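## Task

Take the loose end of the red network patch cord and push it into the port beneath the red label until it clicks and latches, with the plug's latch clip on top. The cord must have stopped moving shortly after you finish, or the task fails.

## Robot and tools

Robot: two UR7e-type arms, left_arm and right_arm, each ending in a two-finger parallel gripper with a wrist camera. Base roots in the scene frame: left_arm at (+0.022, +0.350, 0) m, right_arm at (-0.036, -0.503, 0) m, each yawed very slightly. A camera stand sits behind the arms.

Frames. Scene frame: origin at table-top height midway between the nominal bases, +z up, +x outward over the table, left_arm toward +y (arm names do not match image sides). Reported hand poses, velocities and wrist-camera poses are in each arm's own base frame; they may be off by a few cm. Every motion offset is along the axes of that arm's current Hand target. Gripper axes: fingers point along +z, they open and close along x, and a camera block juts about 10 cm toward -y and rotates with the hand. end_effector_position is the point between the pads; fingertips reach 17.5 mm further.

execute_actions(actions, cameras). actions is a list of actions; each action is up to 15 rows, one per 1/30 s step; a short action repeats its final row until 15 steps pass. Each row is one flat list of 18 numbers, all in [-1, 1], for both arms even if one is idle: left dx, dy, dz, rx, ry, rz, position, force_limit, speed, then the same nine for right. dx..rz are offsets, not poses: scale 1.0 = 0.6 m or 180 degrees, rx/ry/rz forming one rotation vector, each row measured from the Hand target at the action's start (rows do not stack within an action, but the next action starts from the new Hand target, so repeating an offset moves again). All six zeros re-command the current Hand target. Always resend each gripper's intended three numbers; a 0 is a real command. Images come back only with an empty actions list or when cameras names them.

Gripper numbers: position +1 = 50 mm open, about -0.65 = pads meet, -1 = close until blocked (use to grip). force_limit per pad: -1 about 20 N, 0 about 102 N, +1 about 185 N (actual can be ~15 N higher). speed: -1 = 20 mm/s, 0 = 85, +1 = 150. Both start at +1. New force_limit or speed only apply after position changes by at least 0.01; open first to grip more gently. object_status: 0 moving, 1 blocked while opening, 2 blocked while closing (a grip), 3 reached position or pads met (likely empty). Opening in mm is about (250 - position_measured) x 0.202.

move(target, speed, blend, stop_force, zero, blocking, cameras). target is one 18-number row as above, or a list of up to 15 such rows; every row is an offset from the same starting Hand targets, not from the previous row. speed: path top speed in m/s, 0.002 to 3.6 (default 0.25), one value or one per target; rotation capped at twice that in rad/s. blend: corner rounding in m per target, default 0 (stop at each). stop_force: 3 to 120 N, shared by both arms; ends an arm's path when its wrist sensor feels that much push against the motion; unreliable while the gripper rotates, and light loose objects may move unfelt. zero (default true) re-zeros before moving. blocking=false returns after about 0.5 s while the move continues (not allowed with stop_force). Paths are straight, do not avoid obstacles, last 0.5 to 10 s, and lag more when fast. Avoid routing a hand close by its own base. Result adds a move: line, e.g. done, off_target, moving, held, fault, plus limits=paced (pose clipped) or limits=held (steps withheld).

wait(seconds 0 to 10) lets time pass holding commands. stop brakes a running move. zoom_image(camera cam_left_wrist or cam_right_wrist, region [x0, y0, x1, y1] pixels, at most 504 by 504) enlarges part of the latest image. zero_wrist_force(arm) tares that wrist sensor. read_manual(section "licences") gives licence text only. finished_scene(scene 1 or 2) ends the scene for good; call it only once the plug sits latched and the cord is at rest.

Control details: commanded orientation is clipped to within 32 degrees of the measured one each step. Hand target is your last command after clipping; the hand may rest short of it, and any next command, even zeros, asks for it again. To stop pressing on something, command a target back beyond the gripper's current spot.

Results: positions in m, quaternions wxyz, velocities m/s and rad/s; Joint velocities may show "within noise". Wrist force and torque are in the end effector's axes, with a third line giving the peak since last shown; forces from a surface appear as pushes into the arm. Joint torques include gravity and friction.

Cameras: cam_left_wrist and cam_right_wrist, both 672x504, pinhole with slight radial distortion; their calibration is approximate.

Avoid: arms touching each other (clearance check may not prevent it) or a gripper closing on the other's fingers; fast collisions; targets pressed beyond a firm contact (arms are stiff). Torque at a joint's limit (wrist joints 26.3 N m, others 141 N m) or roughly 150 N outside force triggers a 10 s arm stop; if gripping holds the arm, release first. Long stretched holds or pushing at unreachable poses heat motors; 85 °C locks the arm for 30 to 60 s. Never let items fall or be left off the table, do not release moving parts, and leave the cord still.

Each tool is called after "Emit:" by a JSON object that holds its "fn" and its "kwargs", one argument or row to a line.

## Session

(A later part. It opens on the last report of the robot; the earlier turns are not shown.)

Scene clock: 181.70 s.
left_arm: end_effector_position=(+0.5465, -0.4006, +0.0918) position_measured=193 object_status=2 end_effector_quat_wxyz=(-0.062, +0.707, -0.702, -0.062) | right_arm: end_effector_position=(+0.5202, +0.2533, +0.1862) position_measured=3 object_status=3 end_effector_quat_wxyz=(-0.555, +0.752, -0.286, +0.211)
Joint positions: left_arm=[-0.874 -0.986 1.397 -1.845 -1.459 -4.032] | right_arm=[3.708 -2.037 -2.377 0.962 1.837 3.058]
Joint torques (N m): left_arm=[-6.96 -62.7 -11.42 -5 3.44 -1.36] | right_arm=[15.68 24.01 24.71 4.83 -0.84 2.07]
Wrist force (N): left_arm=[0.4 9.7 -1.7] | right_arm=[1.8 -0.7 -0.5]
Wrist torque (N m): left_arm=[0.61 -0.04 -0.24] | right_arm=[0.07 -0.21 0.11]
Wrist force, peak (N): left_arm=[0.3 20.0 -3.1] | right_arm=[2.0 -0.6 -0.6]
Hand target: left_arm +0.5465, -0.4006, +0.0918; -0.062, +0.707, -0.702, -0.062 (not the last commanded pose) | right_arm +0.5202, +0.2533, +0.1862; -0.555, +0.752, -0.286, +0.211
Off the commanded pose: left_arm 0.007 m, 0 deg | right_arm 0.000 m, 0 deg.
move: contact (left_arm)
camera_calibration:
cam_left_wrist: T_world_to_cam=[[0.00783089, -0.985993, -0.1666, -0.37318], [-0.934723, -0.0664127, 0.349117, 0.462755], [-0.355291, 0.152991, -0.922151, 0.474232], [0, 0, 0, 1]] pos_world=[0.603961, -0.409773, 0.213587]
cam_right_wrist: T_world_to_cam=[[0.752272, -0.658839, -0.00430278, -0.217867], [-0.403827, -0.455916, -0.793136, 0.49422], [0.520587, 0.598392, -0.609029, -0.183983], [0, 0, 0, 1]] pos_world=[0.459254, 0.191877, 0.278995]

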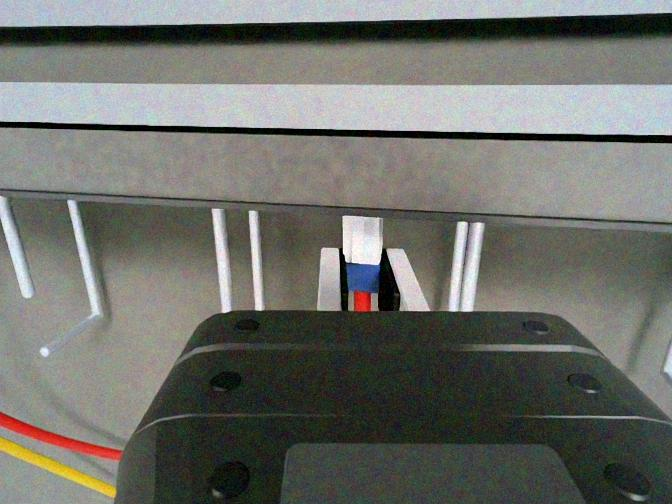

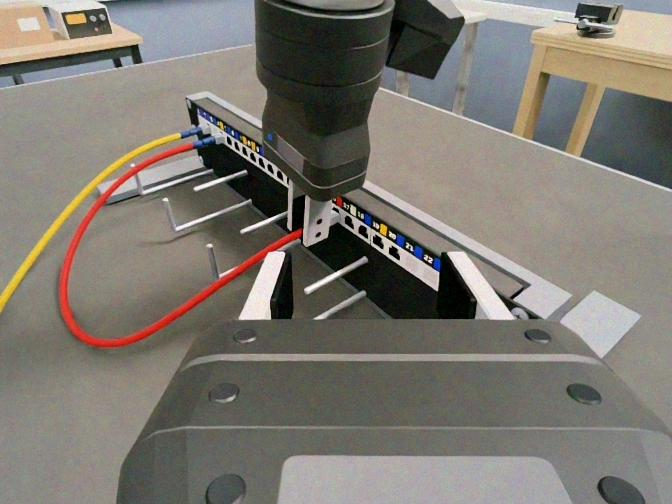

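Emit:
{"fn": "move", "kwargs": {
  "target": [
    [0,0.003,0,0,0,0,-1,-0.4,-1,0,0,0,0,0,0,1,1,1],
    [0.0011,0.003,-0.0016,0,0,0,-1,-0.4,-1,0,0,0,0,0,0,1,1,1]
  ],
  "speed": 0.03
}}

Emit:
{"fn": "move", "kwargs": {
  "target": [0,-0.018,0,0,0,0,-1,-0.4,-1,0,0,0,0,0,0,1,1,1],
  "speed": 0.01,
  "stop_force": 8,
  "cameras": ["cam_left_wrist","cam_right_wrist"]
}}

Emit:
{"fn": "zoom_image", "kwargs": {
  "camera": "cam_right_wrist",
  "region": [312, 205, 352, 235]
}}

Scene clock: 191.77 s.
left_arm: end_effector_position=(+0.5447, -0.4014, +0.0927) position_measured=193 object_status=2 end_effector_quat_wxyz=(-0.062, +0.707, -0.702, -0.062) | right_arm: end_effector_position=(+0.5202, +0.2533, +0.1862) position_measured=3 object_status=3 end_effector_quat_wxyz=(-0.555, +0.752, -0.286, +0.211)
Joint positions: left_arm=[-0.877 -0.989 1.399 -1.845 -1.459 -4.034] | right_arm=[3.708 -2.037 -2.377 0.962 1.837 3.058]
Joint torques (N m): left_arm=[-11.23 -50.69 -37.21 -0.18 -1.36 -1.54] | right_arm=[15.37 24.64 23.89 4.53 -0.77 1.95]
Wrist force (N): left_arm=[0.6 1.7 -0.8] | right_arm=[1.7 -0.7 -0.6]
Wrist torque (N m): left_arm=[0.41 -0.14 -0.15] | right_arm=[0.07 -0.19 0.11]
Wrist force, peak (N): left_arm=[0.5 9.9 -1.7] | right_arm=[2.0 -0.9 -0.5]
Hand target: left_arm +0.5447, -0.4015, +0.0927; -0.062, +0.707, -0.702, -0.062 | right_arm +0.5202, +0.2533, +0.1862; -0.555, +0.752, -0.286, +0.211
Off the commanded pose: left_arm 0.000 m, 0 deg | right_arm 0.000 m, 0 deg.
move: done

Scene clock: 193.13 s.
left_arm: end_effector_position=(+0.5467, -0.4015, +0.0927) position_measured=193 object_status=2 end_effector_quat_wxyz=(-0.062, +0.707, -0.702, -0.062) | right_arm: end_effector_position=(+0.5202, +0.2533, +0.1862) position_measured=3 object_status=3 end_effector_quat_wxyz=(-0.555, +0.752, -0.286, +0.211)
Joint positions: left_arm=[-0.875 -0.986 1.393 -1.842 -1.459 -4.032] | right_arm=[3.708 -2.037 -2.377 0.962 1.837 3.058]
Joint torques (N m): left_arm=[-9.22 -63.86 -10.26 -4.95 3.94 -1.53] | right_arm=[14.73 23.85 23.87 4.61 -0.89 2.05]
Wrist force (N): left_arm=[1.4 8.4 -1.7] | right_arm=[1.8 -0.6 -0.5]
Wrist torque (N m): left_arm=[0.54 -0.09 -0.24] | right_arm=[0.09 -0.20 0.11]
Wrist force, peak (N): left_arm=[1.5 18.9 -3.0] | right_arm=[1.9 -0.8 -0.6]
Hand target: left_arm +0.5467, -0.4015, +0.0927; -0.062, +0.707, -0.702, -0.062 (not the last commanded pose) | right_arm +0.5202, +0.2533, +0.1862; -0.555, +0.752, -0.286, +0.211
Off the commanded pose: left_arm 0.009 m, 0 deg | right_arm 0.000 m, 0 deg.
move: contact (left_arm)
camera_calibration:
cam_left_wrist: T_world_to_cam=[[0.00773857, -0.986, -0.166566, -0.373873], [-0.93469, -0.06633, 0.349219, 0.462561], [-0.355378, 0.152986, -0.922118, 0.475315], [0, 0, 0, 1]] pos_world=[0.604161, -0.410673, 0.214487]
cam_right_wrist: T_world_to_cam=[[0.752272, -0.658839, -0.00430278, -0.217867], [-0.403827, -0.455916, -0.793136, 0.49422], [0.520587, 0.598392, -0.609029, -0.183983], [0, 0, 0, 1]] pos_world=[0.459254, 0.191877, 0.278995]

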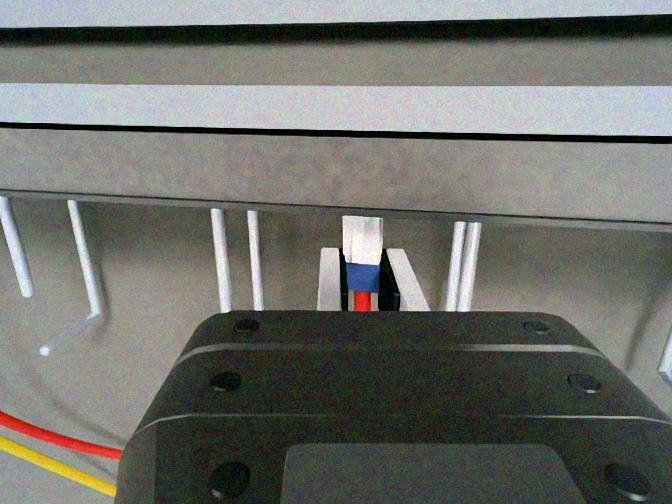

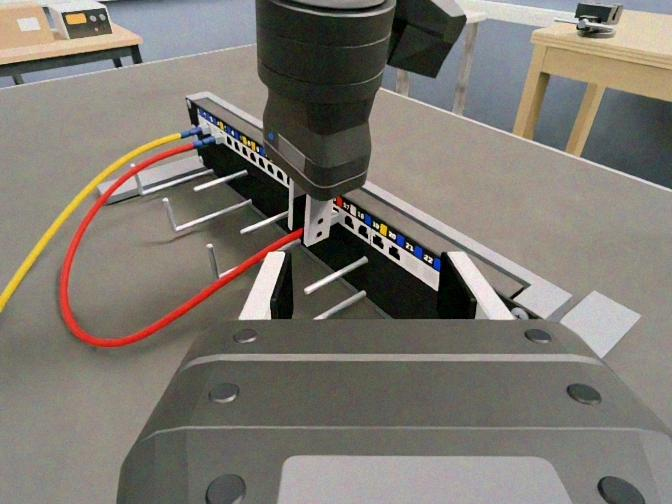

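Scaled by 12.600 from the camera's 672x504 image, which has a finer 960x720 frame.

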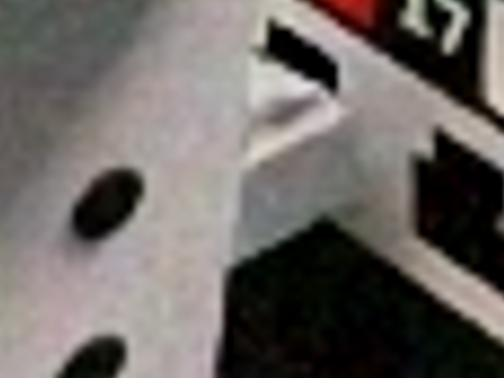

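Emit:
{"fn": "move", "kwargs": {
  "target": [
    [0,0.0025,0,0,0,0,-1,-0.4,-1,0,0,0,0,0,0,1,1,1],
    [-0.0006,0.0025,-0.0012,0,0,0,-1,-0.4,-1,0,0,0,0,0,0,1,1,1]
  ],
  "speed": 0.03
}}

Emit:
{"fn": "move", "kwargs": {
  "target": [0,-0.018,0,0,0,0,-1,-0.4,-1,0,0,0,0,0,0,1,1,1],
  "speed": 0.01,
  "stop_force": 8,
  "cameras": ["cam_left_wrist","cam_right_wrist"]
}}

Emit:
{"fn": "zoom_image", "kwargs": {
  "camera": "cam_right_wrist",
  "region": [312, 205, 352, 235]
}}

Emit:
{"fn": "zoom_image", "kwargs": {
  "camera": "cam_left_wrist",
  "region": [310, 190, 420, 310]
}}

Scene clock: 198.20 s.
left_arm: end_effector_position=(+0.5452, -0.4014, +0.0933) position_measured=193 object_status=2 end_effector_quat_wxyz=(-0.062, +0.707, -0.702, -0.062) | right_arm: end_effector_position=(+0.5202, +0.2533, +0.1862) position_measured=3 object_status=3 end_effector_quat_wxyz=(-0.555, +0.752, -0.286, +0.211)
Joint positions: left_arm=[-0.876 -0.989 1.397 -1.843 -1.459 -4.034] | right_arm=[3.708 -2.037 -2.377 0.962 1.837 3.058]
Joint torques (N m): left_arm=[-4.27 -62.4 -19.19 -0.26 -1.11 -0.22] | right_arm=[15.32 25.02 23.97 4.52 -0.67 1.93]
Wrist force (N): left_arm=[0.2 1.3 -0.6] | right_arm=[1.7 -0.7 -0.7]
Wrist torque (N m): left_arm=[0.35 -0.08 -0.16] | right_arm=[0.08 -0.19 0.11]
Wrist force, peak (N): left_arm=[1.2 8.8 -1.7] | right_arm=[2.0 -0.7 -0.7]
Hand target: left_arm +0.5452, -0.4013, +0.0935; -0.062, +0.707, -0.702, -0.062 | right_arm +0.5202, +0.2533, +0.1862; -0.555, +0.752, -0.286, +0.211
Off the commanded pose: left_arm 0.000 m, 0 deg | right_arm 0.000 m, 0 deg.
move: done

Scene clock: 199.50 s.
left_arm: end_effector_position=(+0.5467, -0.4014, +0.0935) position_measured=193 object_status=2 end_effector_quat_wxyz=(-0.062, +0.707, -0.702, -0.062) | right_arm: end_effector_position=(+0.5202, +0.2533, +0.1862) position_measured=3 object_status=3 end_effector_quat_wxyz=(-0.555, +0.752, -0.286, +0.211)
Joint positions: left_arm=[-0.875 -0.987 1.393 -1.841 -1.459 -4.032] | right_arm=[3.708 -2.037 -2.377 0.962 1.837 3.058]
Joint torques (N m): left_arm=[-9.34 -64.85 -11.43 -5.6 3.63 -1.4] | right_arm=[15.61 25.43 23.97 4.31 -0.62 1.98]
Wrist force (N): left_arm=[-0.1 7.8 -0.4] | right_arm=[1.8 -0.6 -0.7]
Wrist torque (N m): left_arm=[0.48 -0.10 -0.25] | right_arm=[0.09 -0.21 0.11]
Wrist force, peak (N): left_arm=[-0.2 16.1 0.3] | right_arm=[2.0 -0.6 -0.6]
Hand target: left_arm +0.5467, -0.4014, +0.0935; -0.062, +0.707, -0.702, -0.062 (not the last commanded pose) | right_arm +0.5202, +0.2533, +0.1862; -0.555, +0.752, -0.286, +0.211
Off the commanded pose: left_arm 0.009 m, 0 deg | right_arm 0.000 m, 0 deg.
move: contact (left_arm)
camera_calibration:
cam_left_wrist: T_world_to_cam=[[0.00764334, -0.986021, -0.166446, -0.373518], [-0.934643, -0.0662199, 0.349366, 0.462281], [-0.355504, 0.152897, -0.922084, 0.476055], [0, 0, 0, 1]] pos_world=[0.604162, -0.410472, 0.215287]
cam_right_wrist: T_world_to_cam=[[0.752272, -0.658839, -0.00430278, -0.217867], [-0.403827, -0.455916, -0.793136, 0.49422], [0.520587, 0.598392, -0.609029, -0.183983], [0, 0, 0, 1]] pos_world=[0.459254, 0.191877, 0.278995]

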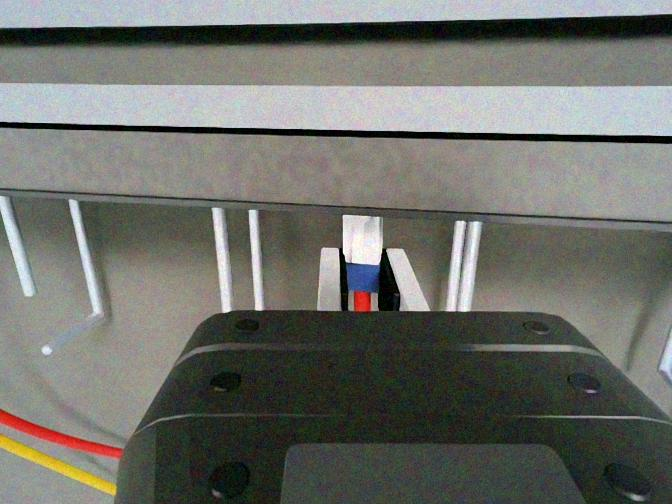

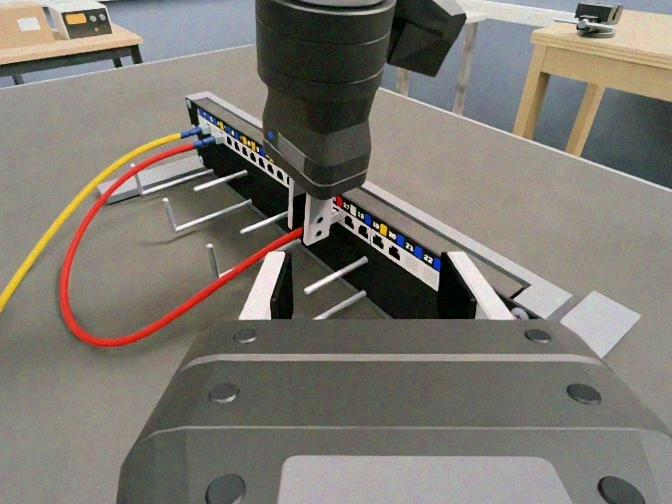

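Scaled by 12.600 from the camera's 672x504 image, which has a finer 960x720 frame.

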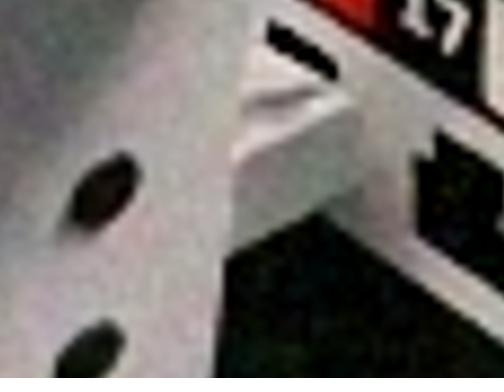

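Scaled by 4.200 from the camera's 672x504 image, which has a finer 960x720 frame.

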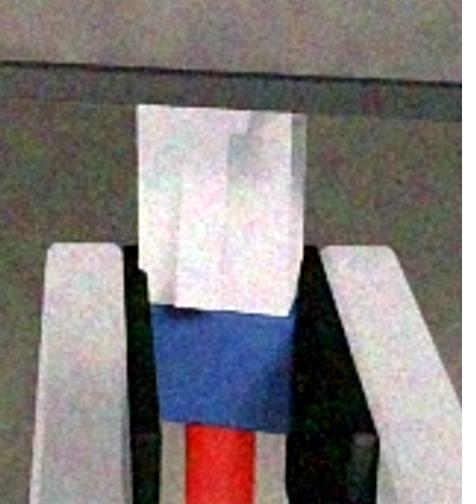

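Emit:
{"fn": "move", "kwargs": {
  "target": [
    [0,0.0025,0,0,0,0,-1,-0.4,-1,0,0,0,0,0,0,1,1,1],
    [-0.0007,0.0025,0.0007,0,0,0,-1,-0.4,-1,0,0,0,0,0,0,1,1,1]
  ],
  "speed": 0.03
}}

Emit:
{"fn": "move", "kwargs": {
  "target": [0,-0.018,0,0,0,0,-1,-0.4,-1,0,0,0,0,0,0,1,1,1],
  "speed": 0.01,
  "stop_force": 8,
  "cameras": ["cam_left_wrist","cam_right_wrist"]
}}

Emit:
{"fn": "zoom_image", "kwargs": {
  "camera": "cam_right_wrist",
  "region": [312, 205, 352, 235]
}}

Scene clock: 205.33 s.
left_arm: end_effector_position=(+0.5451, -0.4011, +0.0932) position_measured=193 object_status=2 end_effector_quat_wxyz=(-0.062, +0.707, -0.702, -0.062) | right_arm: end_effector_position=(+0.5202, +0.2533, +0.1862) position_measured=3 object_status=3 end_effector_quat_wxyz=(-0.555, +0.752, -0.286, +0.211)
Joint positions: left_arm=[-0.876 -0.99 1.398 -1.843 -1.46 -4.033] | right_arm=[3.708 -2.037 -2.377 0.962 1.837 3.058]
Joint torques (N m): left_arm=[7.22 -63.31 -11.75 -5.1 -1.06 1.24] | right_arm=[14.97 24.37 24.52 4.4 -0.67 1.77]
Wrist force (N): left_arm=[0.6 1.2 -0.7] | right_arm=[1.8 -0.8 -0.5]
Wrist torque (N m): left_arm=[0.32 -0.14 -0.16] | right_arm=[0.06 -0.20 0.11]
Wrist force, peak (N): left_arm=[0.2 8.3 -0.5] | right_arm=[1.9 -0.8 -0.7]
Hand target: left_arm +0.5452, -0.4009, +0.0931; -0.062, +0.707, -0.702, -0.062 | right_arm +0.5202, +0.2533, +0.1862; -0.555, +0.752, -0.286, +0.211
Off the commanded pose: left_arm 0.000 m, 0 deg | right_arm 0.000 m, 0 deg.
move: done

Scene clock: 206.67 s.
left_arm: end_effector_position=(+0.5470, -0.4009, +0.0932) position_measured=193 object_status=2 end_effector_quat_wxyz=(-0.062, +0.707, -0.702, -0.062) | right_arm: end_effector_position=(+0.5202, +0.2533, +0.1862) position_measured=3 object_status=3 end_effector_quat_wxyz=(-0.555, +0.752, -0.286, +0.211)
Joint positions: left_arm=[-0.874 -0.987 1.393 -1.842 -1.459 -4.031] | right_arm=[3.708 -2.037 -2.377 0.962 1.837 3.058]
Joint torques (N m): left_arm=[-9.1 -63.81 -11.11 -4.92 3.41 -1.37] | right_arm=[15.02 24.44 23.68 4.5 -0.57 1.88]
Wrist force (N): left_arm=[1.6 7.2 -1.0] | right_arm=[1.7 -0.6 -0.3]
Wrist torque (N m): left_arm=[0.49 -0.07 -0.20] | right_arm=[0.10 -0.18 0.11]
Wrist force, peak (N): left_arm=[1.4 16.6 -1.3] | right_arm=[2.0 -0.7 -0.6]
Hand target: left_arm +0.5470, -0.4009, +0.0932; -0.062, +0.707, -0.702, -0.062 (not the last commanded pose) | right_arm +0.5202, +0.2533, +0.1862; -0.555, +0.752, -0.286, +0.211
Off the commanded pose: left_arm 0.009 m, 0 deg | right_arm 0.000 m, 0 deg.
move: contact (left_arm)
camera_calibration:
cam_left_wrist: T_world_to_cam=[[0.00758608, -0.986043, -0.16632, -0.373095], [-0.934642, -0.0661236, 0.349388, 0.462768], [-0.35551, 0.152799, -0.922098, 0.475682], [0, 0, 0, 1]] pos_world=[0.604462, -0.409971, 0.214887]
cam_right_wrist: T_world_to_cam=[[0.752272, -0.658839, -0.00430278, -0.217867], [-0.403827, -0.455916, -0.793136, 0.49422], [0.520587, 0.598392, -0.609029, -0.183983], [0, 0, 0, 1]] pos_world=[0.459254, 0.191877, 0.278995]

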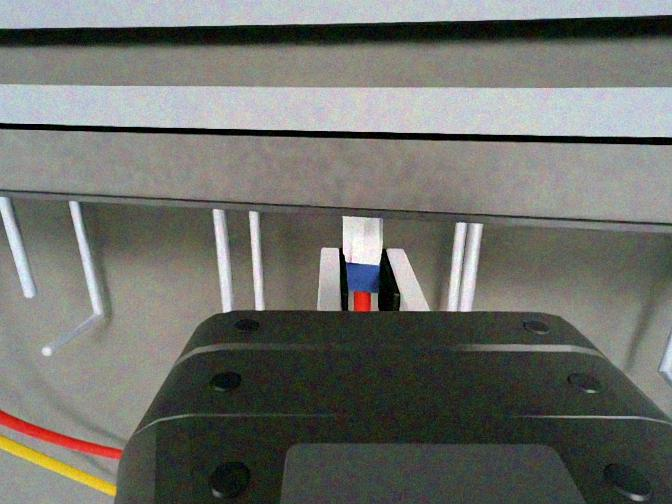

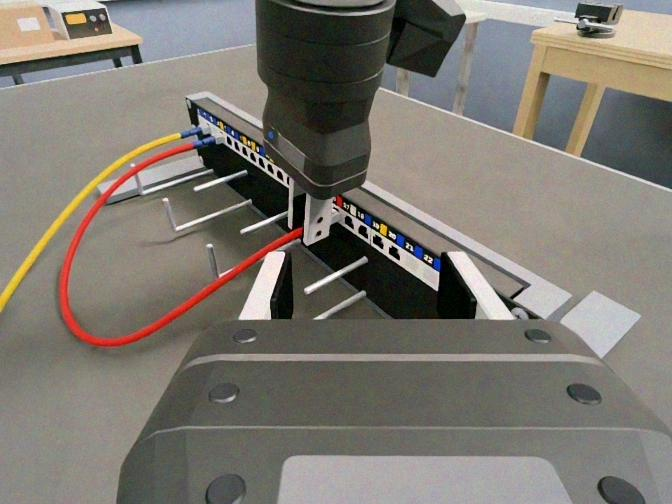

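Scaled by 12.600 from the camera's 672x504 image, which has a finer 960x720 frame.

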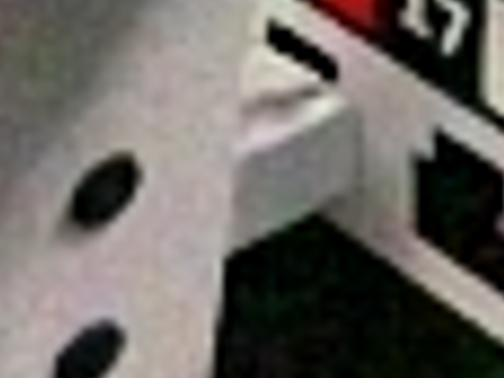

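Emit:
{"fn": "move", "kwargs": {
  "target": [
    [0,0.003,0,0,0,0,-1,-0.4,-1,0,0,0,0,0,0,1,1,1],
    [0.00105,0.003,0,0,-0.0139,0,-1,-0.4,-1,0,0,0,0,0,0,1,1,1]
  ],
  "speed": 0.03
}}

Emit:
{"fn": "move", "kwargs": {
  "target": [0,-0.01,0,0,0,0,-1,-0.4,-1,0,0,0,0,0,0,1,1,1],
  "speed": 0.01,
  "stop_force": 7,
  "cameras": ["cam_left_wrist","cam_right_wrist"]
}}

Emit:
{"fn": "zoom_image", "kwargs": {
  "camera": "cam_right_wrist",
  "region": [312, 205, 352, 235]
}}

Emit:
{"fn": "zoom_image", "kwargs": {
  "camera": "cam_left_wrist",
  "region": [310, 190, 420, 310]
}}

Scene clock: 218.83 s.
left_arm: end_effector_position=(+0.5452, -0.4015, +0.0930) position_measured=193 object_status=2 end_effector_quat_wxyz=(-0.077, +0.706, -0.700, -0.077) | right_arm: end_effector_position=(+0.5202, +0.2533, +0.1862) position_measured=3 object_status=3 end_effector_quat_wxyz=(-0.555, +0.752, -0.286, +0.211)
Joint positions: left_arm=[-0.886 -0.973 1.367 -1.794 -1.434 -4.048] | right_arm=[3.708 -2.037 -2.377 0.962 1.837 3.058]
Joint torques (N m): left_arm=[-10.77 -46.2 -37.53 0.31 2.47 -1.49] | right_arm=[15.08 24.98 23.82 4.4 -0.58 1.65]
Wrist force (N): left_arm=[0.3 0.9 -0.6] | right_arm=[1.8 -0.6 -0.5]
Wrist torque (N m): left_arm=[0.30 -0.08 -0.16] | right_arm=[0.09 -0.20 0.11]
Wrist force, peak (N): left_arm=[1.8 7.3 -1.1] | right_arm=[2.0 -0.7 -0.6]
Hand target: left_arm +0.5452, -0.4015, +0.0930; -0.077, +0.706, -0.700, -0.078 | right_arm +0.5202, +0.2533, +0.1862; -0.555, +0.752, -0.286, +0.211
Off the commanded pose: left_arm 0.000 m, 0 deg | right_arm 0.000 m, 0 deg.
move: done

Scene clock: 220.20 s.
left_arm: end_effector_position=(+0.5473, -0.4016, +0.0930) position_measured=193 object_status=2 end_effector_quat_wxyz=(-0.077, +0.706, -0.700, -0.078) | right_arm: end_effector_position=(+0.5202, +0.2533, +0.1862) position_measured=3 object_status=3 end_effector_quat_wxyz=(-0.555, +0.752, -0.286, +0.211)
Joint positions: left_arm=[-0.884 -0.969 1.361 -1.791 -1.434 -4.045] | right_arm=[3.708 -2.037 -2.377 0.962 1.837 3.058]
Joint torques (N m): left_arm=[-9.99 -64.01 -11.06 -4.41 3.15 -1.71] | right_arm=[15.1 24.4 24.16 4.5 -0.53 1.58]
Wrist force (N): left_arm=[1.6 4.6 -1.5] | right_arm=[1.8 -0.6 -0.6]
Wrist torque (N m): left_arm=[0.42 -0.06 -0.21] | right_arm=[0.09 -0.20 0.11]
Wrist force, peak (N): left_arm=[1.9 14.5 -1.6] | right_arm=[2.0 -0.8 -0.7]
Hand target: left_arm +0.5473, -0.4016, +0.0930; -0.077, +0.706, -0.700, -0.078 (not the last commanded pose) | right_arm +0.5202, +0.2533, +0.1862; -0.555, +0.752, -0.286, +0.211
Off the commanded pose: left_arm 0.004 m, 0 deg | right_arm 0.000 m, 0 deg.
move: contact (left_arm)
camera_calibration:
cam_left_wrist: T_world_to_cam=[[0.00738138, -0.97786, -0.20913, -0.366444], [-0.934531, -0.0811595, 0.346504, 0.457237], [-0.355805, 0.192881, -0.914439, 0.49144], [0, 0, 0, 1]] pos_world=[0.604864, -0.416011, 0.214323]
cam_right_wrist: T_world_to_cam=[[0.752272, -0.658839, -0.00430278, -0.217867], [-0.403827, -0.455916, -0.793136, 0.49422], [0.520587, 0.598392, -0.609029, -0.183983], [0, 0, 0, 1]] pos_world=[0.459254, 0.191877, 0.278995]

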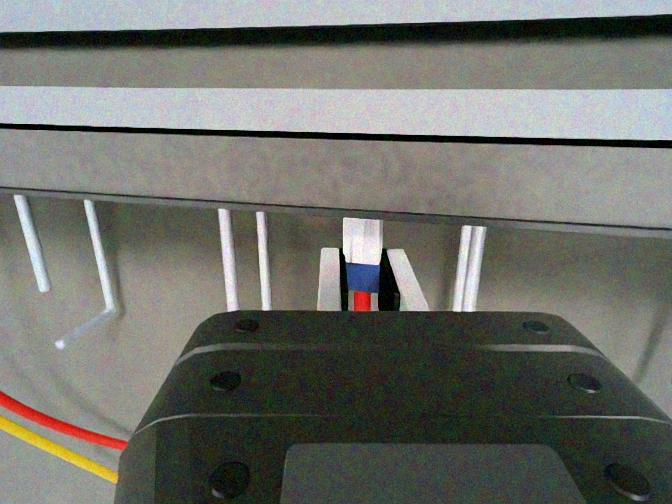

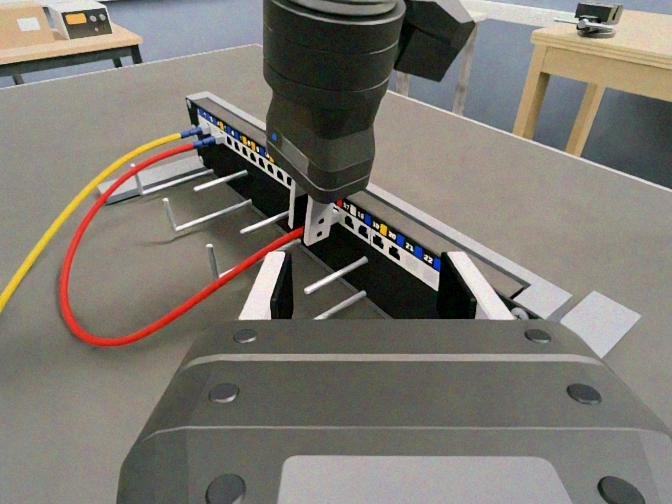

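Scaled by 12.600 from the camera's 672x504 image, which has a finer 960x720 frame.

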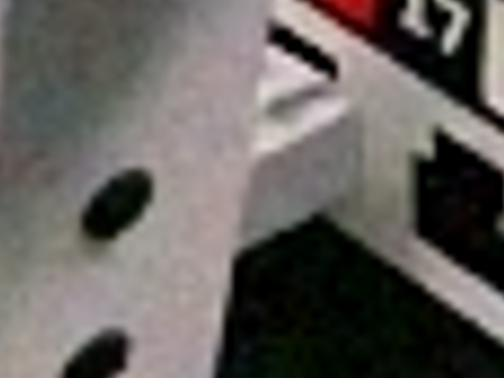

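Scaled by 4.200 from the camera's 672x504 image, which has a finer 960x720 frame.

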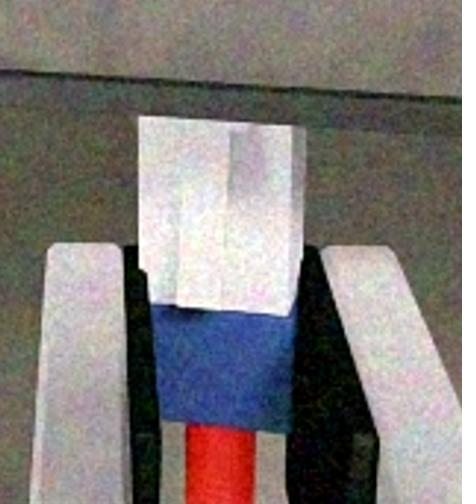

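Emit:
{"fn": "move", "kwargs": {
  "target": [
    [0,0.002,0,0,0,0,-1,-0.4,-1,0,0,0,0,0,0,1,1,1],
    [0.0006,0.002,-0.0007,0,0,0,-1,-0.4,-1,0,0,0,0,0,0,1,1,1]
  ],
  "speed": 0.03
}}

Emit:
{"fn": "move", "kwargs": {
  "target": [0,-0.01,0,0,0,0,-1,-0.4,-1,0,0,0,0,0,0,1,1,1],
  "speed": 0.01,
  "stop_force": 7
}}

Emit:
{"fn": "move", "kwargs": {
  "target": [
    [0,0.002,0,0,0,0,-1,-0.4,-1,0,0,0,0,0,0,1,1,1],
    [0,0.002,-0.0008,0,0,0,-1,-0.4,-1,0,0,0,0,0,0,1,1,1]
  ],
  "speed": 0.03
}}

Emit:
{"fn": "move", "kwargs": {
  "target": [0,-0.01,0,0,0,0,-1,-0.4,-1,0,0,0,0,0,0,1,1,1],
  "speed": 0.01,
  "stop_force": 7,
  "cameras": ["cam_right_wrist"]
}}

Emit:
{"fn": "zoom_image", "kwargs": {
  "camera": "cam_right_wrist",
  "region": [312, 205, 352, 235]
}}

Scene clock: 228.00 s.
left_arm: end_effector_position=(+0.5461, -0.4019, +0.0933) position_measured=193 object_status=2 end_effector_quat_wxyz=(-0.077, +0.706, -0.700, -0.078) end_effector_velocity=(+0.000, -0.001, +0.002) end_effector_angular_velocity=(-0.001, -0.001, +0.000) | right_arm: end_effector_position=(+0.5202, +0.2533, +0.1862) position_measured=3 object_status=3 end_effector_quat_wxyz=(-0.555, +0.752, -0.286, +0.211)
Joint positions: left_arm=[-0.886 -0.971 1.363 -1.792 -1.434 -4.047] | right_arm=[3.708 -2.037 -2.377 0.962 1.837 3.058]
Joint velocities: left_arm=[-0.001 0 -0.005 0.003 0 -0.001] | right_arm=[within noise]
Joint torques (N m): left_arm=[-10.68 -51.97 -36.04 -0.05 -1.02 -1.41] | right_arm=[15.11 24.22 24.61 4.24 -0.53 1.41]
Wrist force (N): left_arm=[0.2 1.0 -0.7] | right_arm=[1.8 -0.6 -0.4]
Wrist torque (N m): left_arm=[0.31 -0.06 -0.16] | right_arm=[0.09 -0.21 0.11]
Wrist force, peak (N): left_arm=[1.7 4.8 -1.3] | right_arm=[2.0 -0.8 -0.7]
Hand target: left_arm +0.5461, -0.4020, +0.0934; -0.077, +0.706, -0.700, -0.078 | right_arm +0.5202, +0.2533, +0.1862; -0.555, +0.752, -0.286, +0.211
Off the commanded pose: left_arm 0.000 m, 0 deg | right_arm 0.000 m, 0 deg.
move: done

Scene clock: 229.23 s.
left_arm: end_effector_position=(+0.5468, -0.4022, +0.0934) position_measured=193 object_status=2 end_effector_quat_wxyz=(-0.077, +0.706, -0.700, -0.077) | right_arm: end_effector_position=(+0.5202, +0.2533, +0.1862) position_measured=3 object_status=3 end_effector_quat_wxyz=(-0.555, +0.752, -0.286, +0.211)
Joint positions: left_arm=[-0.885 -0.969 1.36 -1.791 -1.434 -4.046] | right_arm=[3.708 -2.037 -2.377 0.962 1.837 3.058]
Joint torques (N m): left_arm=[-11.82 -64.71 -11.36 -5.22 3.07 -1.23] | right_arm=[14.88 25.1 22.65 4.25 -0.5 1.53]
Wrist force (N): left_arm=[-1.1 4.6 -0.3] | right_arm=[1.7 -0.8 -0.5]
Wrist torque (N m): left_arm=[0.40 -0.09 -0.26] | right_arm=[0.06 -0.19 0.11]
Wrist force, peak (N): left_arm=[-1.2 14.0 -0.2] | right_arm=[2.0 -0.8 -0.5]
Hand target: left_arm +0.5468, -0.4022, +0.0934; -0.077, +0.706, -0.700, -0.077 (not the last commanded pose) | right_arm +0.5202, +0.2533, +0.1862; -0.555, +0.752, -0.286, +0.211
Off the commanded pose: left_arm 0.005 m, 0 deg | right_arm 0.000 m, 0 deg.
move: contact (left_arm)

Scene clock: 230.00 s.
left_arm: end_effector_position=(+0.5456, -0.4022, +0.0937) position_measured=193 object_status=2 end_effector_quat_wxyz=(-0.077, +0.706, -0.700, -0.078) | right_arm: end_effector_position=(+0.5202, +0.2533, +0.1862) position_measured=3 object_status=3 end_effector_quat_wxyz=(-0.555, +0.752, -0.286, +0.211)
Joint positions: left_arm=[-0.887 -0.972 1.363 -1.791 -1.434 -4.048] | right_arm=[3.708 -2.037 -2.377 0.962 1.837 3.058]
Joint torques (N m): left_arm=[-12.07 -63.3 -36.87 -0.03 -0.99 -1.49] | right_arm=[15.89 24.27 24.1 4.21 -0.39 1.34]
Wrist force (N): left_arm=[0.2 1.2 -0.8] | right_arm=[1.7 -0.6 -0.6]
Wrist torque (N m): left_arm=[0.33 -0.06 -0.15] | right_arm=[0.09 -0.19 0.11]
Wrist force, peak (N): left_arm=[-1.2 4.7 -0.2] | right_arm=[2.0 -0.9 -0.7]
Hand target: left_arm +0.5456, -0.4023, +0.0939; -0.077, +0.706, -0.700, -0.077 | right_arm +0.5202, +0.2533, +0.1862; -0.555, +0.752, -0.286, +0.211
Off the commanded pose: left_arm 0.000 m, 0 deg | right_arm 0.000 m, 0 deg.
move: done

Scene clock: 231.23 s.
left_arm: end_effector_position=(+0.5465, -0.4024, +0.0940) position_measured=193 object_status=2 end_effector_quat_wxyz=(-0.077, +0.705, -0.700, -0.077) | right_arm: end_effector_position=(+0.5202, +0.2533, +0.1862) position_measured=3 object_status=3 end_effector_quat_wxyz=(-0.555, +0.752, -0.286, +0.211)
Joint positions: left_arm=[-0.886 -0.97 1.36 -1.789 -1.434 -4.047] | right_arm=[3.708 -2.037 -2.377 0.962 1.837 3.058]
Joint torques (N m): left_arm=[-10.57 -64.63 -12.59 -5.36 2.65 -1.61] | right_arm=[15.5 24.32 24.42 4.02 -0.33 1.32]
Wrist force (N): left_arm=[-0.7 7.5 -0.7] | right_arm=[1.8 -0.8 -0.5]
Wrist torque (N m): left_arm=[0.49 -0.04 -0.25] | right_arm=[0.07 -0.19 0.11]
Wrist force, peak (N): left_arm=[-0.5 15.8 0.0] | right_arm=[1.9 -0.7 -0.7]
Hand target: left_arm +0.5465, -0.4024, +0.0940; -0.077, +0.705, -0.700, -0.077 (not the last commanded pose) | right_arm +0.5202, +0.2533, +0.1862; -0.555, +0.752, -0.286, +0.211
Off the commanded pose: left_arm 0.005 m, 0 deg | right_arm 0.000 m, 0 deg.
move: contact (left_arm)
camera_calibration:
cam_right_wrist: T_world_to_cam=[[0.752272, -0.658839, -0.00430278, -0.217867], [-0.403827, -0.455916, -0.793136, 0.49422], [0.520587, 0.598392, -0.609029, -0.183983], [0, 0, 0, 1]] pos_world=[0.459254, 0.191877, 0.278995]
Images, in order (width x height): cam_right_wrist 672x504.

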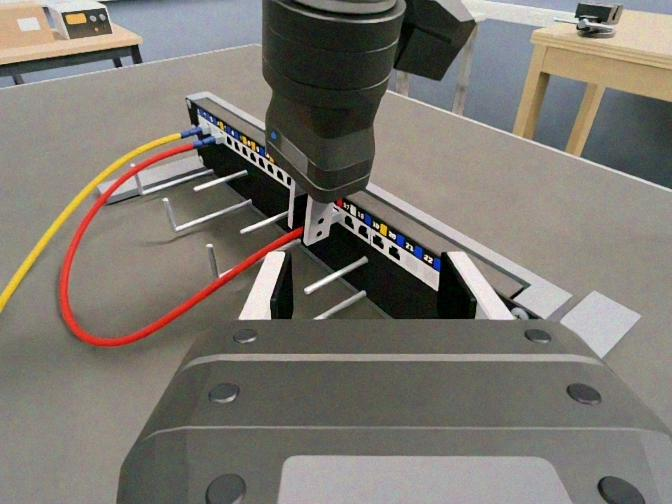

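Scaled by 12.600 from the camera's 672x504 image, which has a finer 960x720 frame.

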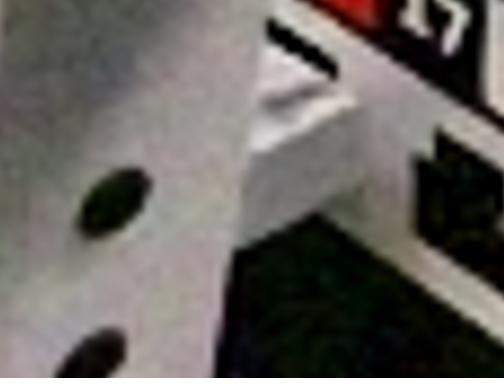

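Emit:
{"fn": "move", "kwargs": {
  "target": [
    [0,0.002,0,0,0,0,-1,-0.4,-1,0,0,0,0,0,0,1,1,1],
    [-0.0004,0.002,0.0017,0,0,0,-1,-0.4,-1,0,0,0,0,0,0,1,1,1]
  ],
  "speed": 0.03
}}

Emit:
{"fn": "move", "kwargs": {
  "target": [0,-0.01,0,0,0,0,-1,-0.4,-1,0,0,0,0,0,0,1,1,1],
  "speed": 0.01,
  "stop_force": 7
}}

Emit:
{"fn": "move", "kwargs": {
  "target": [
    [0,0.002,0,0,0,0,-1,-0.4,-1,0,0,0,0,0,0,1,1,1],
    [0.0001,0.002,0.0008,0,0,0,-1,-0.4,-1,0,0,0,0,0,0,1,1,1]
  ],
  "speed": 0.03
}}

Emit:
{"fn": "move", "kwargs": {
  "target": [0,-0.01,0,0,0,0,-1,-0.4,-1,0,0,0,0,0,0,1,1,1],
  "speed": 0.01,
  "stop_force": 7
}}

Scene clock: 240.23 s.
left_arm: end_effector_position=(+0.5452, -0.4021, +0.0931) position_measured=193 object_status=2 end_effector_quat_wxyz=(-0.077, +0.705, -0.700, -0.077) | right_arm: end_effector_position=(+0.5202, +0.2533, +0.1862) position_measured=3 object_status=3 end_effector_quat_wxyz=(-0.555, +0.752, -0.286, +0.211)
Joint positions: left_arm=[-0.887 -0.972 1.366 -1.793 -1.434 -4.048] | right_arm=[3.708 -2.037 -2.377 0.962 1.837 3.058]
Joint torques (N m): left_arm=[8.83 -56.53 -10.57 -4.95 -0.45 1.35] | right_arm=[15.33 24.27 24.11 4.14 -0.29 1.17]
Wrist force (N): left_arm=[0.0 1.4 -0.6] | right_arm=[1.8 -0.7 -0.5]
Wrist torque (N m): left_arm=[0.37 -0.04 -0.16] | right_arm=[0.08 -0.20 0.11]
Wrist force, peak (N): left_arm=[-0.7 7.7 -0.2] | right_arm=[2.0 -0.8 -0.6]
Hand target: left_arm +0.5453, -0.4020, +0.0930; -0.077, +0.705, -0.700, -0.077 | right_arm +0.5202, +0.2533, +0.1862; -0.555, +0.752, -0.286, +0.211
Off the commanded pose: left_arm 0.000 m, 0 deg | right_arm 0.000 m, 0 deg.
move: done

Scene clock: 241.67 s.
left_arm: end_effector_position=(+0.5473, -0.4020, +0.0930) position_measured=193 object_status=2 end_effector_quat_wxyz=(-0.077, +0.705, -0.700, -0.077) | right_arm: end_effector_position=(+0.5202, +0.2533, +0.1862) position_measured=3 object_status=3 end_effector_quat_wxyz=(-0.555, +0.752, -0.286, +0.211)
Joint positions: left_arm=[-0.884 -0.968 1.36 -1.791 -1.434 -4.045] | right_arm=[3.708 -2.037 -2.377 0.962 1.837 3.058]
Joint torques (N m): left_arm=[-12.01 -64.12 -11.84 -4.44 0.64 -1.7] | right_arm=[15.02 23.71 23.82 4.12 -0.32 1.21]
Wrist force (N): left_arm=[-0.6 4.2 -1.1] | right_arm=[1.6 -0.9 -0.7]
Wrist torque (N m): left_arm=[0.43 -0.05 -0.29] | right_arm=[0.05 -0.18 0.11]
Wrist force, peak (N): left_arm=[-1.1 14.3 -1.4] | right_arm=[1.9 -0.8 -0.4]
Hand target: left_arm +0.5473, -0.4020, +0.0930; -0.077, +0.705, -0.700, -0.077 (not the last commanded pose) | right_arm +0.5202, +0.2533, +0.1862; -0.555, +0.752, -0.286, +0.211
Off the commanded pose: left_arm 0.004 m, 0 deg | right_arm 0.000 m, 0 deg.
move: contact (left_arm)

Scene clock: 242.43 s.
left_arm: end_effector_position=(+0.5461, -0.4019, +0.0927) position_measured=193 object_status=2 end_effector_quat_wxyz=(-0.077, +0.705, -0.700, -0.077) | right_arm: end_effector_position=(+0.5202, +0.2533, +0.1862) position_measured=3 object_status=3 end_effector_quat_wxyz=(-0.555, +0.752, -0.286, +0.211)
Joint positions: left_arm=[-0.886 -0.97 1.364 -1.793 -1.434 -4.046] | right_arm=[3.708 -2.037 -2.377 0.962 1.837 3.058]
Joint torques (N m): left_arm=[-11.16 -49.29 -12.37 -4.38 -0.85 -1.61] | right_arm=[14.97 24.1 24.19 4.09 -0.36 1.18]
Wrist force (N): left_arm=[-0.1 1.2 -0.5] | right_arm=[1.8 -0.9 -0.5]
Wrist torque (N m): left_arm=[0.33 -0.01 -0.17] | right_arm=[0.05 -0.21 0.11]
Wrist force, peak (N): left_arm=[-0.4 3.9 -1.2] | right_arm=[1.9 -0.8 -0.7]
Hand target: left_arm +0.5461, -0.4019, +0.0925; -0.077, +0.705, -0.700, -0.077 | right_arm +0.5202, +0.2533, +0.1862; -0.555, +0.752, -0.286, +0.211
Off the commanded pose: left_arm 0.000 m, 0 deg | right_arm 0.000 m, 0 deg.
move: done

Scene clock: 243.67 s.
left_arm: end_effector_position=(+0.5467, -0.4021, +0.0925) position_measured=193 object_status=2 end_effector_quat_wxyz=(-0.077, +0.705, -0.700, -0.077) | right_arm: end_effector_position=(+0.5202, +0.2533, +0.1862) position_measured=3 object_status=3 end_effector_quat_wxyz=(-0.555, +0.752, -0.286, +0.211)
Joint positions: left_arm=[-0.885 -0.969 1.362 -1.793 -1.434 -4.046] | right_arm=[3.708 -2.037 -2.377 0.962 1.837 3.058]
Joint torques (N m): left_arm=[-9.25 -63.54 -11.7 -5.18 3.31 -1.56] | right_arm=[15.2 24.13 23.94 4.11 -0.29 1.11]
Wrist force (N): left_arm=[0.2 7.5 -2.1] | right_arm=[1.7 -0.7 -0.5]
Wrist torque (N m): left_arm=[0.50 0.02 -0.24] | right_arm=[0.07 -0.19 0.11]
Wrist force, peak (N): left_arm=[-0.2 16.5 -2.5] | right_arm=[1.9 -0.7 -0.6]
Hand target: left_arm +0.5467, -0.4021, +0.0925; -0.077, +0.705, -0.700, -0.077 (not the last commanded pose) | right_arm +0.5202, +0.2533, +0.1862; -0.555, +0.752, -0.286, +0.211
Off the commanded pose: left_arm 0.005 m, 0 deg | right_arm 0.000 m, 0 deg.
move: contact (left_arm)

Emit:
{"fn": "move", "kwargs": {
  "target": [
    [0,0.002,0,0,0,0,-1,-0.4,-1,0,0,0,0,0,0,1,1,1],
    [-0.0004,0.002,-0.0009,0,0,0,-1,-0.4,-1,0,0,0,0,0,0,1,1,1]
  ],
  "speed": 0.03
}}

Emit:
{"fn": "move", "kwargs": {
  "target": [0,-0.01,0,0,0,0,-1,-0.4,-1,0,0,0,0,0,0,1,1,1],
  "speed": 0.01,
  "stop_force": 14,
  "cameras": ["cam_left_wrist","cam_right_wrist"]
}}

Emit:
{"fn": "zoom_image", "kwargs": {
  "camera": "cam_right_wrist",
  "region": [312, 205, 352, 235]
}}

Emit:
{"fn": "zoom_image", "kwargs": {
  "camera": "cam_left_wrist",
  "region": [310, 190, 420, 310]
}}

Scene clock: 250.33 s.
left_arm: end_effector_position=(+0.5455, -0.4020, +0.0929) position_measured=193 object_status=2 end_effector_quat_wxyz=(-0.077, +0.705, -0.700, -0.077) | right_arm: end_effector_position=(+0.5202, +0.2533, +0.1862) position_measured=3 object_status=3 end_effector_quat_wxyz=(-0.555, +0.752, -0.286, +0.211)
Joint positions: left_arm=[-0.886 -0.971 1.365 -1.793 -1.435 -4.047] | right_arm=[3.708 -2.037 -2.377 0.962 1.837 3.058]
Joint torques (N m): left_arm=[-11.26 -63.15 -21.18 -0.05 -0.83 -1.47] | right_arm=[15.21 24.92 23.18 3.98 -0.28 1.02]
Wrist force (N): left_arm=[-0.2 1.2 -0.6] | right_arm=[1.7 -0.7 -0.6]
Wrist torque (N m): left_arm=[0.33 0.01 -0.16] | right_arm=[0.07 -0.19 0.11]
Wrist force, peak (N): left_arm=[0.2 7.6 -1.9] | right_arm=[1.9 -0.7 -0.6]
Hand target: left_arm +0.5455, -0.4019, +0.0930; -0.077, +0.705, -0.700, -0.077 | right_arm +0.5202, +0.2533, +0.1862; -0.555, +0.752, -0.286, +0.211
Off the commanded pose: left_arm 0.000 m, 0 deg | right_arm 0.000 m, 0 deg.
move: done

Scene clock: 251.70 s.
left_arm: end_effector_position=(+0.5476, -0.4020, +0.0931) position_measured=193 object_status=2 end_effector_quat_wxyz=(-0.077, +0.705, -0.700, -0.077) | right_arm: end_effector_position=(+0.5202, +0.2533, +0.1862) position_measured=3 object_status=3 end_effector_quat_wxyz=(-0.555, +0.752, -0.286, +0.211)
Joint positions: left_arm=[-0.884 -0.968 1.359 -1.791 -1.434 -4.045] | right_arm=[3.708 -2.037 -2.377 0.962 1.837 3.058]
Joint torques (N m): left_arm=[-8.06 -65.29 -12.58 -5.31 2.5 -1.58] | right_arm=[15.38 25.16 23.76 4.01 -0.18 1.11]
Wrist force (N): left_arm=[-0.7 8.6 -1.2] | right_arm=[1.8 -0.7 -0.7]
Wrist torque (N m): left_arm=[0.48 -0.08 -0.29] | right_arm=[0.08 -0.20 0.11]
Wrist force, peak (N): left_arm=[-1.4 19.6 -1.9] | right_arm=[1.9 -0.7 -0.8]
Hand target: left_arm +0.5476, -0.4020, +0.0931; -0.077, +0.705, -0.700, -0.078 (not the last commanded pose) | right_arm +0.5202, +0.2533, +0.1862; -0.555, +0.752, -0.286, +0.211
Off the commanded pose: left_arm 0.004 m, 0 deg | right_arm 0.000 m, 0 deg.
move: contact (left_arm)
camera_calibration:
cam_left_wrist: T_world_to_cam=[[0.00679782, -0.977949, -0.208735, -0.366525], [-0.934384, -0.0805672, 0.347037, 0.457575], [-0.356202, 0.19268, -0.914328, 0.491647], [0, 0, 0, 1]] pos_world=[0.605168, -0.416308, 0.214224]
cam_right_wrist: T_world_to_cam=[[0.752272, -0.658839, -0.00430278, -0.217867], [-0.403827, -0.455916, -0.793136, 0.49422], [0.520587, 0.598392, -0.609029, -0.183983], [0, 0, 0, 1]] pos_world=[0.459254, 0.191877, 0.278995]

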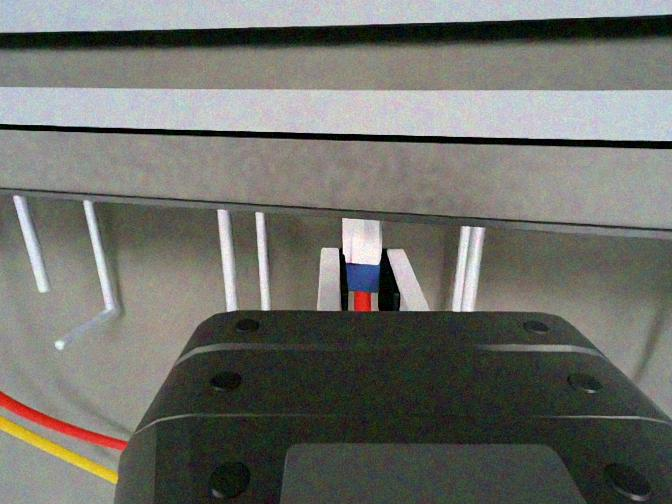

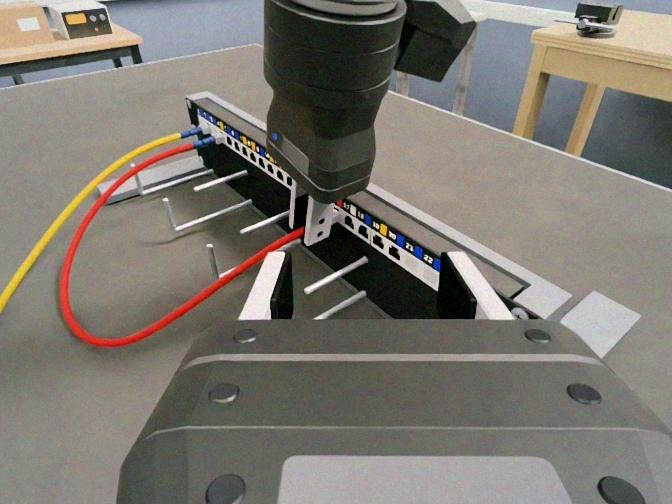

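Scaled by 12.600 from the camera's 672x504 image, which has a finer 960x720 frame.

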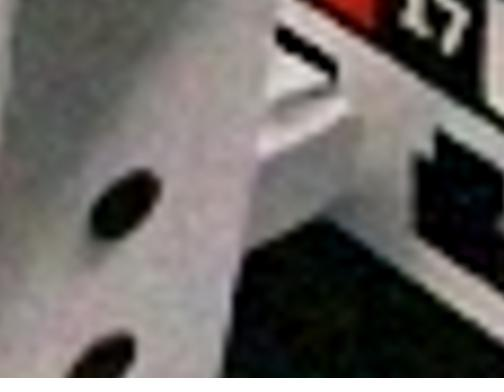

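Scaled by 4.200 from the camera's 672x504 image, which has a finer 960x720 frame.

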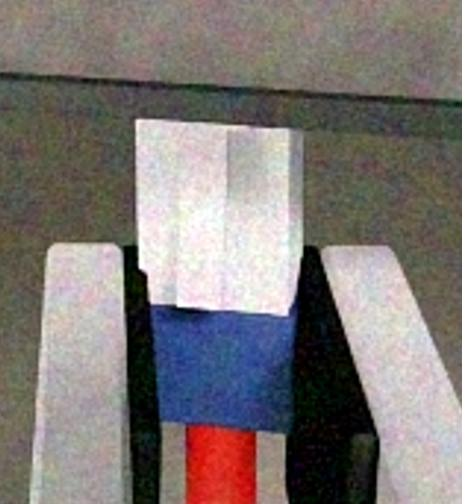

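Emit:
{"fn": "move", "kwargs": {
  "target": [
    [0,-0.0006,0,0,0,0,-1,-0.4,-1,0,0,0,0,0,0,1,1,1],
    [0.0008,-0.0007,0,0,0,0,-1,-0.4,-1,0,0,0,0,0,0,1,1,1],
    [0.0008,-0.0007,-0.0007,0,0,0,-1,-0.4,-1,0,0,0,0,0,0,1,1,1],
    [-0.0008,-0.0007,-0.0007,0,0,0,-1,-0.4,-1,0,0,0,0,0,0,1,1,1],
    [-0.0008,-0.0007,0,0,0,0,-1,-0.4,-1,0,0,0,0,0,0,1,1,1],
    [0.0008,-0.0007,0.0005,0,0,0,-1,-0.4,-1,0,0,0,0,0,0,1,1,1],
    [-0.0008,-0.0007,0.0007,0,0,0,-1,-0.4,-1,0,0,0,0,0,0,1,1,1],
    [0,-0.0007,0,0,0,0,-1,-0.4,-1,0,0,0,0,0,0,1,1,1]
  ],
  "speed": 0.003,
  "blend": 0.0001
}}

Emit:
{"fn": "move", "kwargs": {
  "target": [0,-0.01,0,0,0,0,-1,-0.4,-1,0,0,0,0,0,0,1,1,1],
  "speed": 0.01,
  "stop_force": 14
}}

Scene clock: 276.97 s.
left_arm: end_effector_position=(+0.5480, -0.4018, +0.0930) position_measured=193 object_status=2 end_effector_quat_wxyz=(-0.077, +0.705, -0.700, -0.078) | right_arm: end_effector_position=(+0.5202, +0.2533, +0.1862) position_measured=3 object_status=3 end_effector_quat_wxyz=(-0.555, +0.752, -0.286, +0.211)
Joint positions: left_arm=[-0.883 -0.967 1.358 -1.79 -1.434 -4.044] | right_arm=[3.708 -2.037 -2.377 0.962 1.837 3.058]
Joint torques (N m): left_arm=[-1.46 -47.73 -39.62 -1.56 3.67 -1.46] | right_arm=[15.22 24.49 23.95 4.05 -0.12 0.94]
Wrist force (N): left_arm=[-1.0 11.4 -0.7] | right_arm=[1.7 -0.6 -0.7]
Wrist torque (N m): left_arm=[0.62 -0.12 -0.27] | right_arm=[0.09 -0.19 0.11]
Wrist force, peak (N): left_arm=[-5.3 19.8 -1.3] | right_arm=[2.0 -0.9 -0.6]
Hand target: left_arm +0.5480, -0.4020, +0.0931; -0.077, +0.705, -0.700, -0.078 | right_arm +0.5202, +0.2533, +0.1862; -0.555, +0.752, -0.286, +0.211
Off the commanded pose: left_arm 0.000 m, 0 deg | right_arm 0.000 m, 0 deg.
move: done

Scene clock: 278.57 s.
left_arm: end_effector_position=(+0.5523, -0.4019, +0.0930) position_measured=193 object_status=2 end_effector_quat_wxyz=(-0.077, +0.705, -0.700, -0.078) | right_arm: end_effector_position=(+0.5202, +0.2533, +0.1862) position_measured=3 object_status=3 end_effector_quat_wxyz=(-0.555, +0.752, -0.286, +0.211)
Joint positions: left_arm=[-0.879 -0.96 1.346 -1.786 -1.433 -4.039] | right_arm=[3.708 -2.037 -2.377 0.962 1.837 3.058]
Joint torques (N m): left_arm=[-8.03 -63.95 -14.13 -6.8 2.7 -1.43] | right_arm=[15.2 24.71 23.33 3.95 -0.15 0.89]
Wrist force (N): left_arm=[-2.8 18.3 -2.6] | right_arm=[1.7 -0.7 -0.6]
Wrist torque (N m): left_arm=[0.74 -0.20 -0.34] | right_arm=[0.08 -0.18 0.11]
Wrist force, peak (N): left_arm=[-3.8 27.5 -3.0] | right_arm=[2.0 -0.8 -0.6]
Hand target: left_arm +0.5522, -0.4019, +0.0930; -0.077, +0.705, -0.700, -0.078 (not the last commanded pose) | right_arm +0.5202, +0.2533, +0.1862; -0.555, +0.752, -0.286, +0.211
Off the commanded pose: left_arm 0.002 m, 0 deg | right_arm 0.000 m, 0 deg.
move: contact (left_arm)

Emit:
{"fn": "move", "kwargs": {
  "target": [-0.0003,-0.013,0,0,0,0,-1,-0.4,-1,0,0,0,0,0,0,1,1,1],
  "speed": 0.01,
  "stop_force": 36,
  "zero": false,
  "cameras": ["cam_left_wrist","cam_right_wrist"]
}}

Emit:
{"fn": "zoom_image", "kwargs": {
  "camera": "cam_left_wrist",
  "region": [300, 200, 430, 315]
}}

Scene clock: 287.73 s.
left_arm: end_effector_position=(+0.5600, -0.4017, +0.0931) position_measured=193 object_status=2 end_effector_quat_wxyz=(-0.077, +0.705, -0.700, -0.078) | right_arm: end_effector_position=(+0.5202, +0.2533, +0.1862) position_measured=3 object_status=3 end_effector_quat_wxyz=(-0.555, +0.752, -0.286, +0.211)
Joint positions: left_arm=[-0.87 -0.946 1.323 -1.779 -1.432 -4.031] | right_arm=[3.708 -2.037 -2.377 0.962 1.837 3.058]
Joint torques (N m): left_arm=[23.81 -43.83 -43 -5.65 10.14 1.52] | right_arm=[14.63 24.78 24.24 3.75 -0.12 0.78]
Wrist force (N): left_arm=[-1.9 38.8 -8.6] | right_arm=[1.9 -0.7 -0.6]
Wrist torque (N m): left_arm=[0.46 -0.20 -0.31] | right_arm=[0.07 -0.22 0.11]
Wrist force, peak (N): left_arm=[-8.1 45.1 -8.9] | right_arm=[2.0 -0.7 -0.6]
Hand target: left_arm +0.5600, -0.4017, +0.0931; -0.077, +0.705, -0.700, -0.078 | right_arm +0.5202, +0.2533, +0.1862; -0.555, +0.752, -0.286, +0.211
Off the commanded pose: left_arm 0.000 m, 0 deg | right_arm 0.000 m, 0 deg.
move: done
camera_calibration:
cam_left_wrist: T_world_to_cam=[[0.00679782, -0.977949, -0.208735, -0.366393], [-0.934384, -0.0805672, 0.347037, 0.469142], [-0.356202, 0.19268, -0.914328, 0.496117], [0, 0, 0, 1]] pos_world=[0.617568, -0.416108, 0.214324]
cam_right_wrist: T_world_to_cam=[[0.752272, -0.658839, -0.00430278, -0.217867], [-0.403827, -0.455916, -0.793136, 0.49422], [0.520587, 0.598392, -0.609029, -0.183983], [0, 0, 0, 1]] pos_world=[0.459254, 0.191877, 0.278995]

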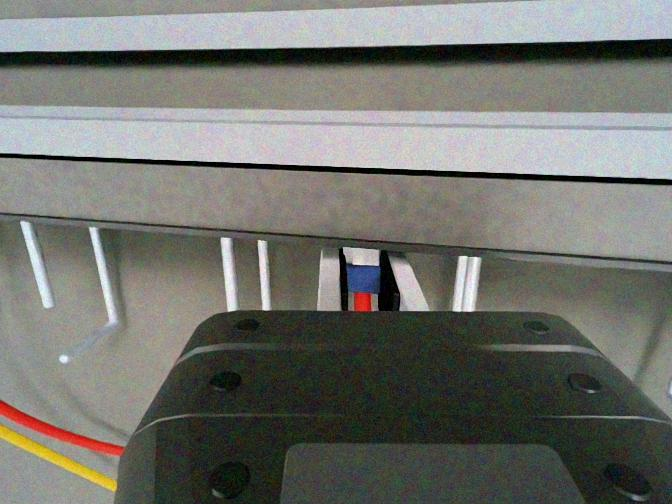

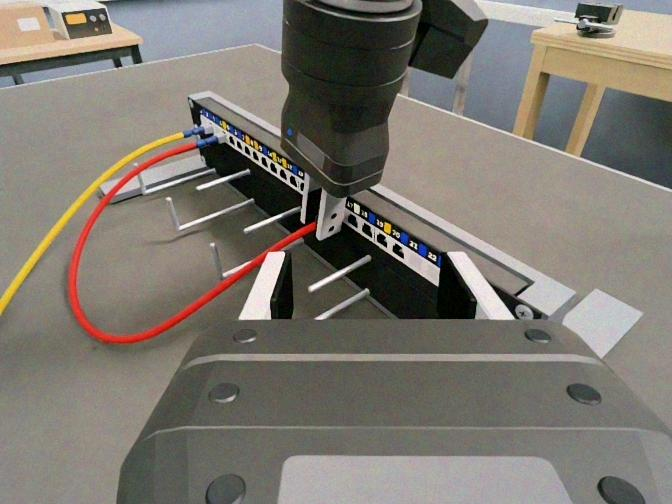

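Scaled by 3.877 from the camera's 672x504 image, which has a finer 960x720 frame.

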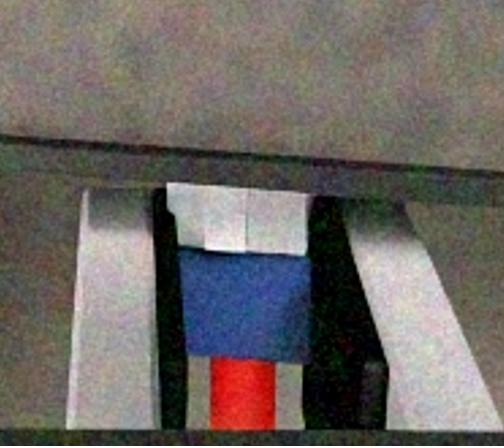

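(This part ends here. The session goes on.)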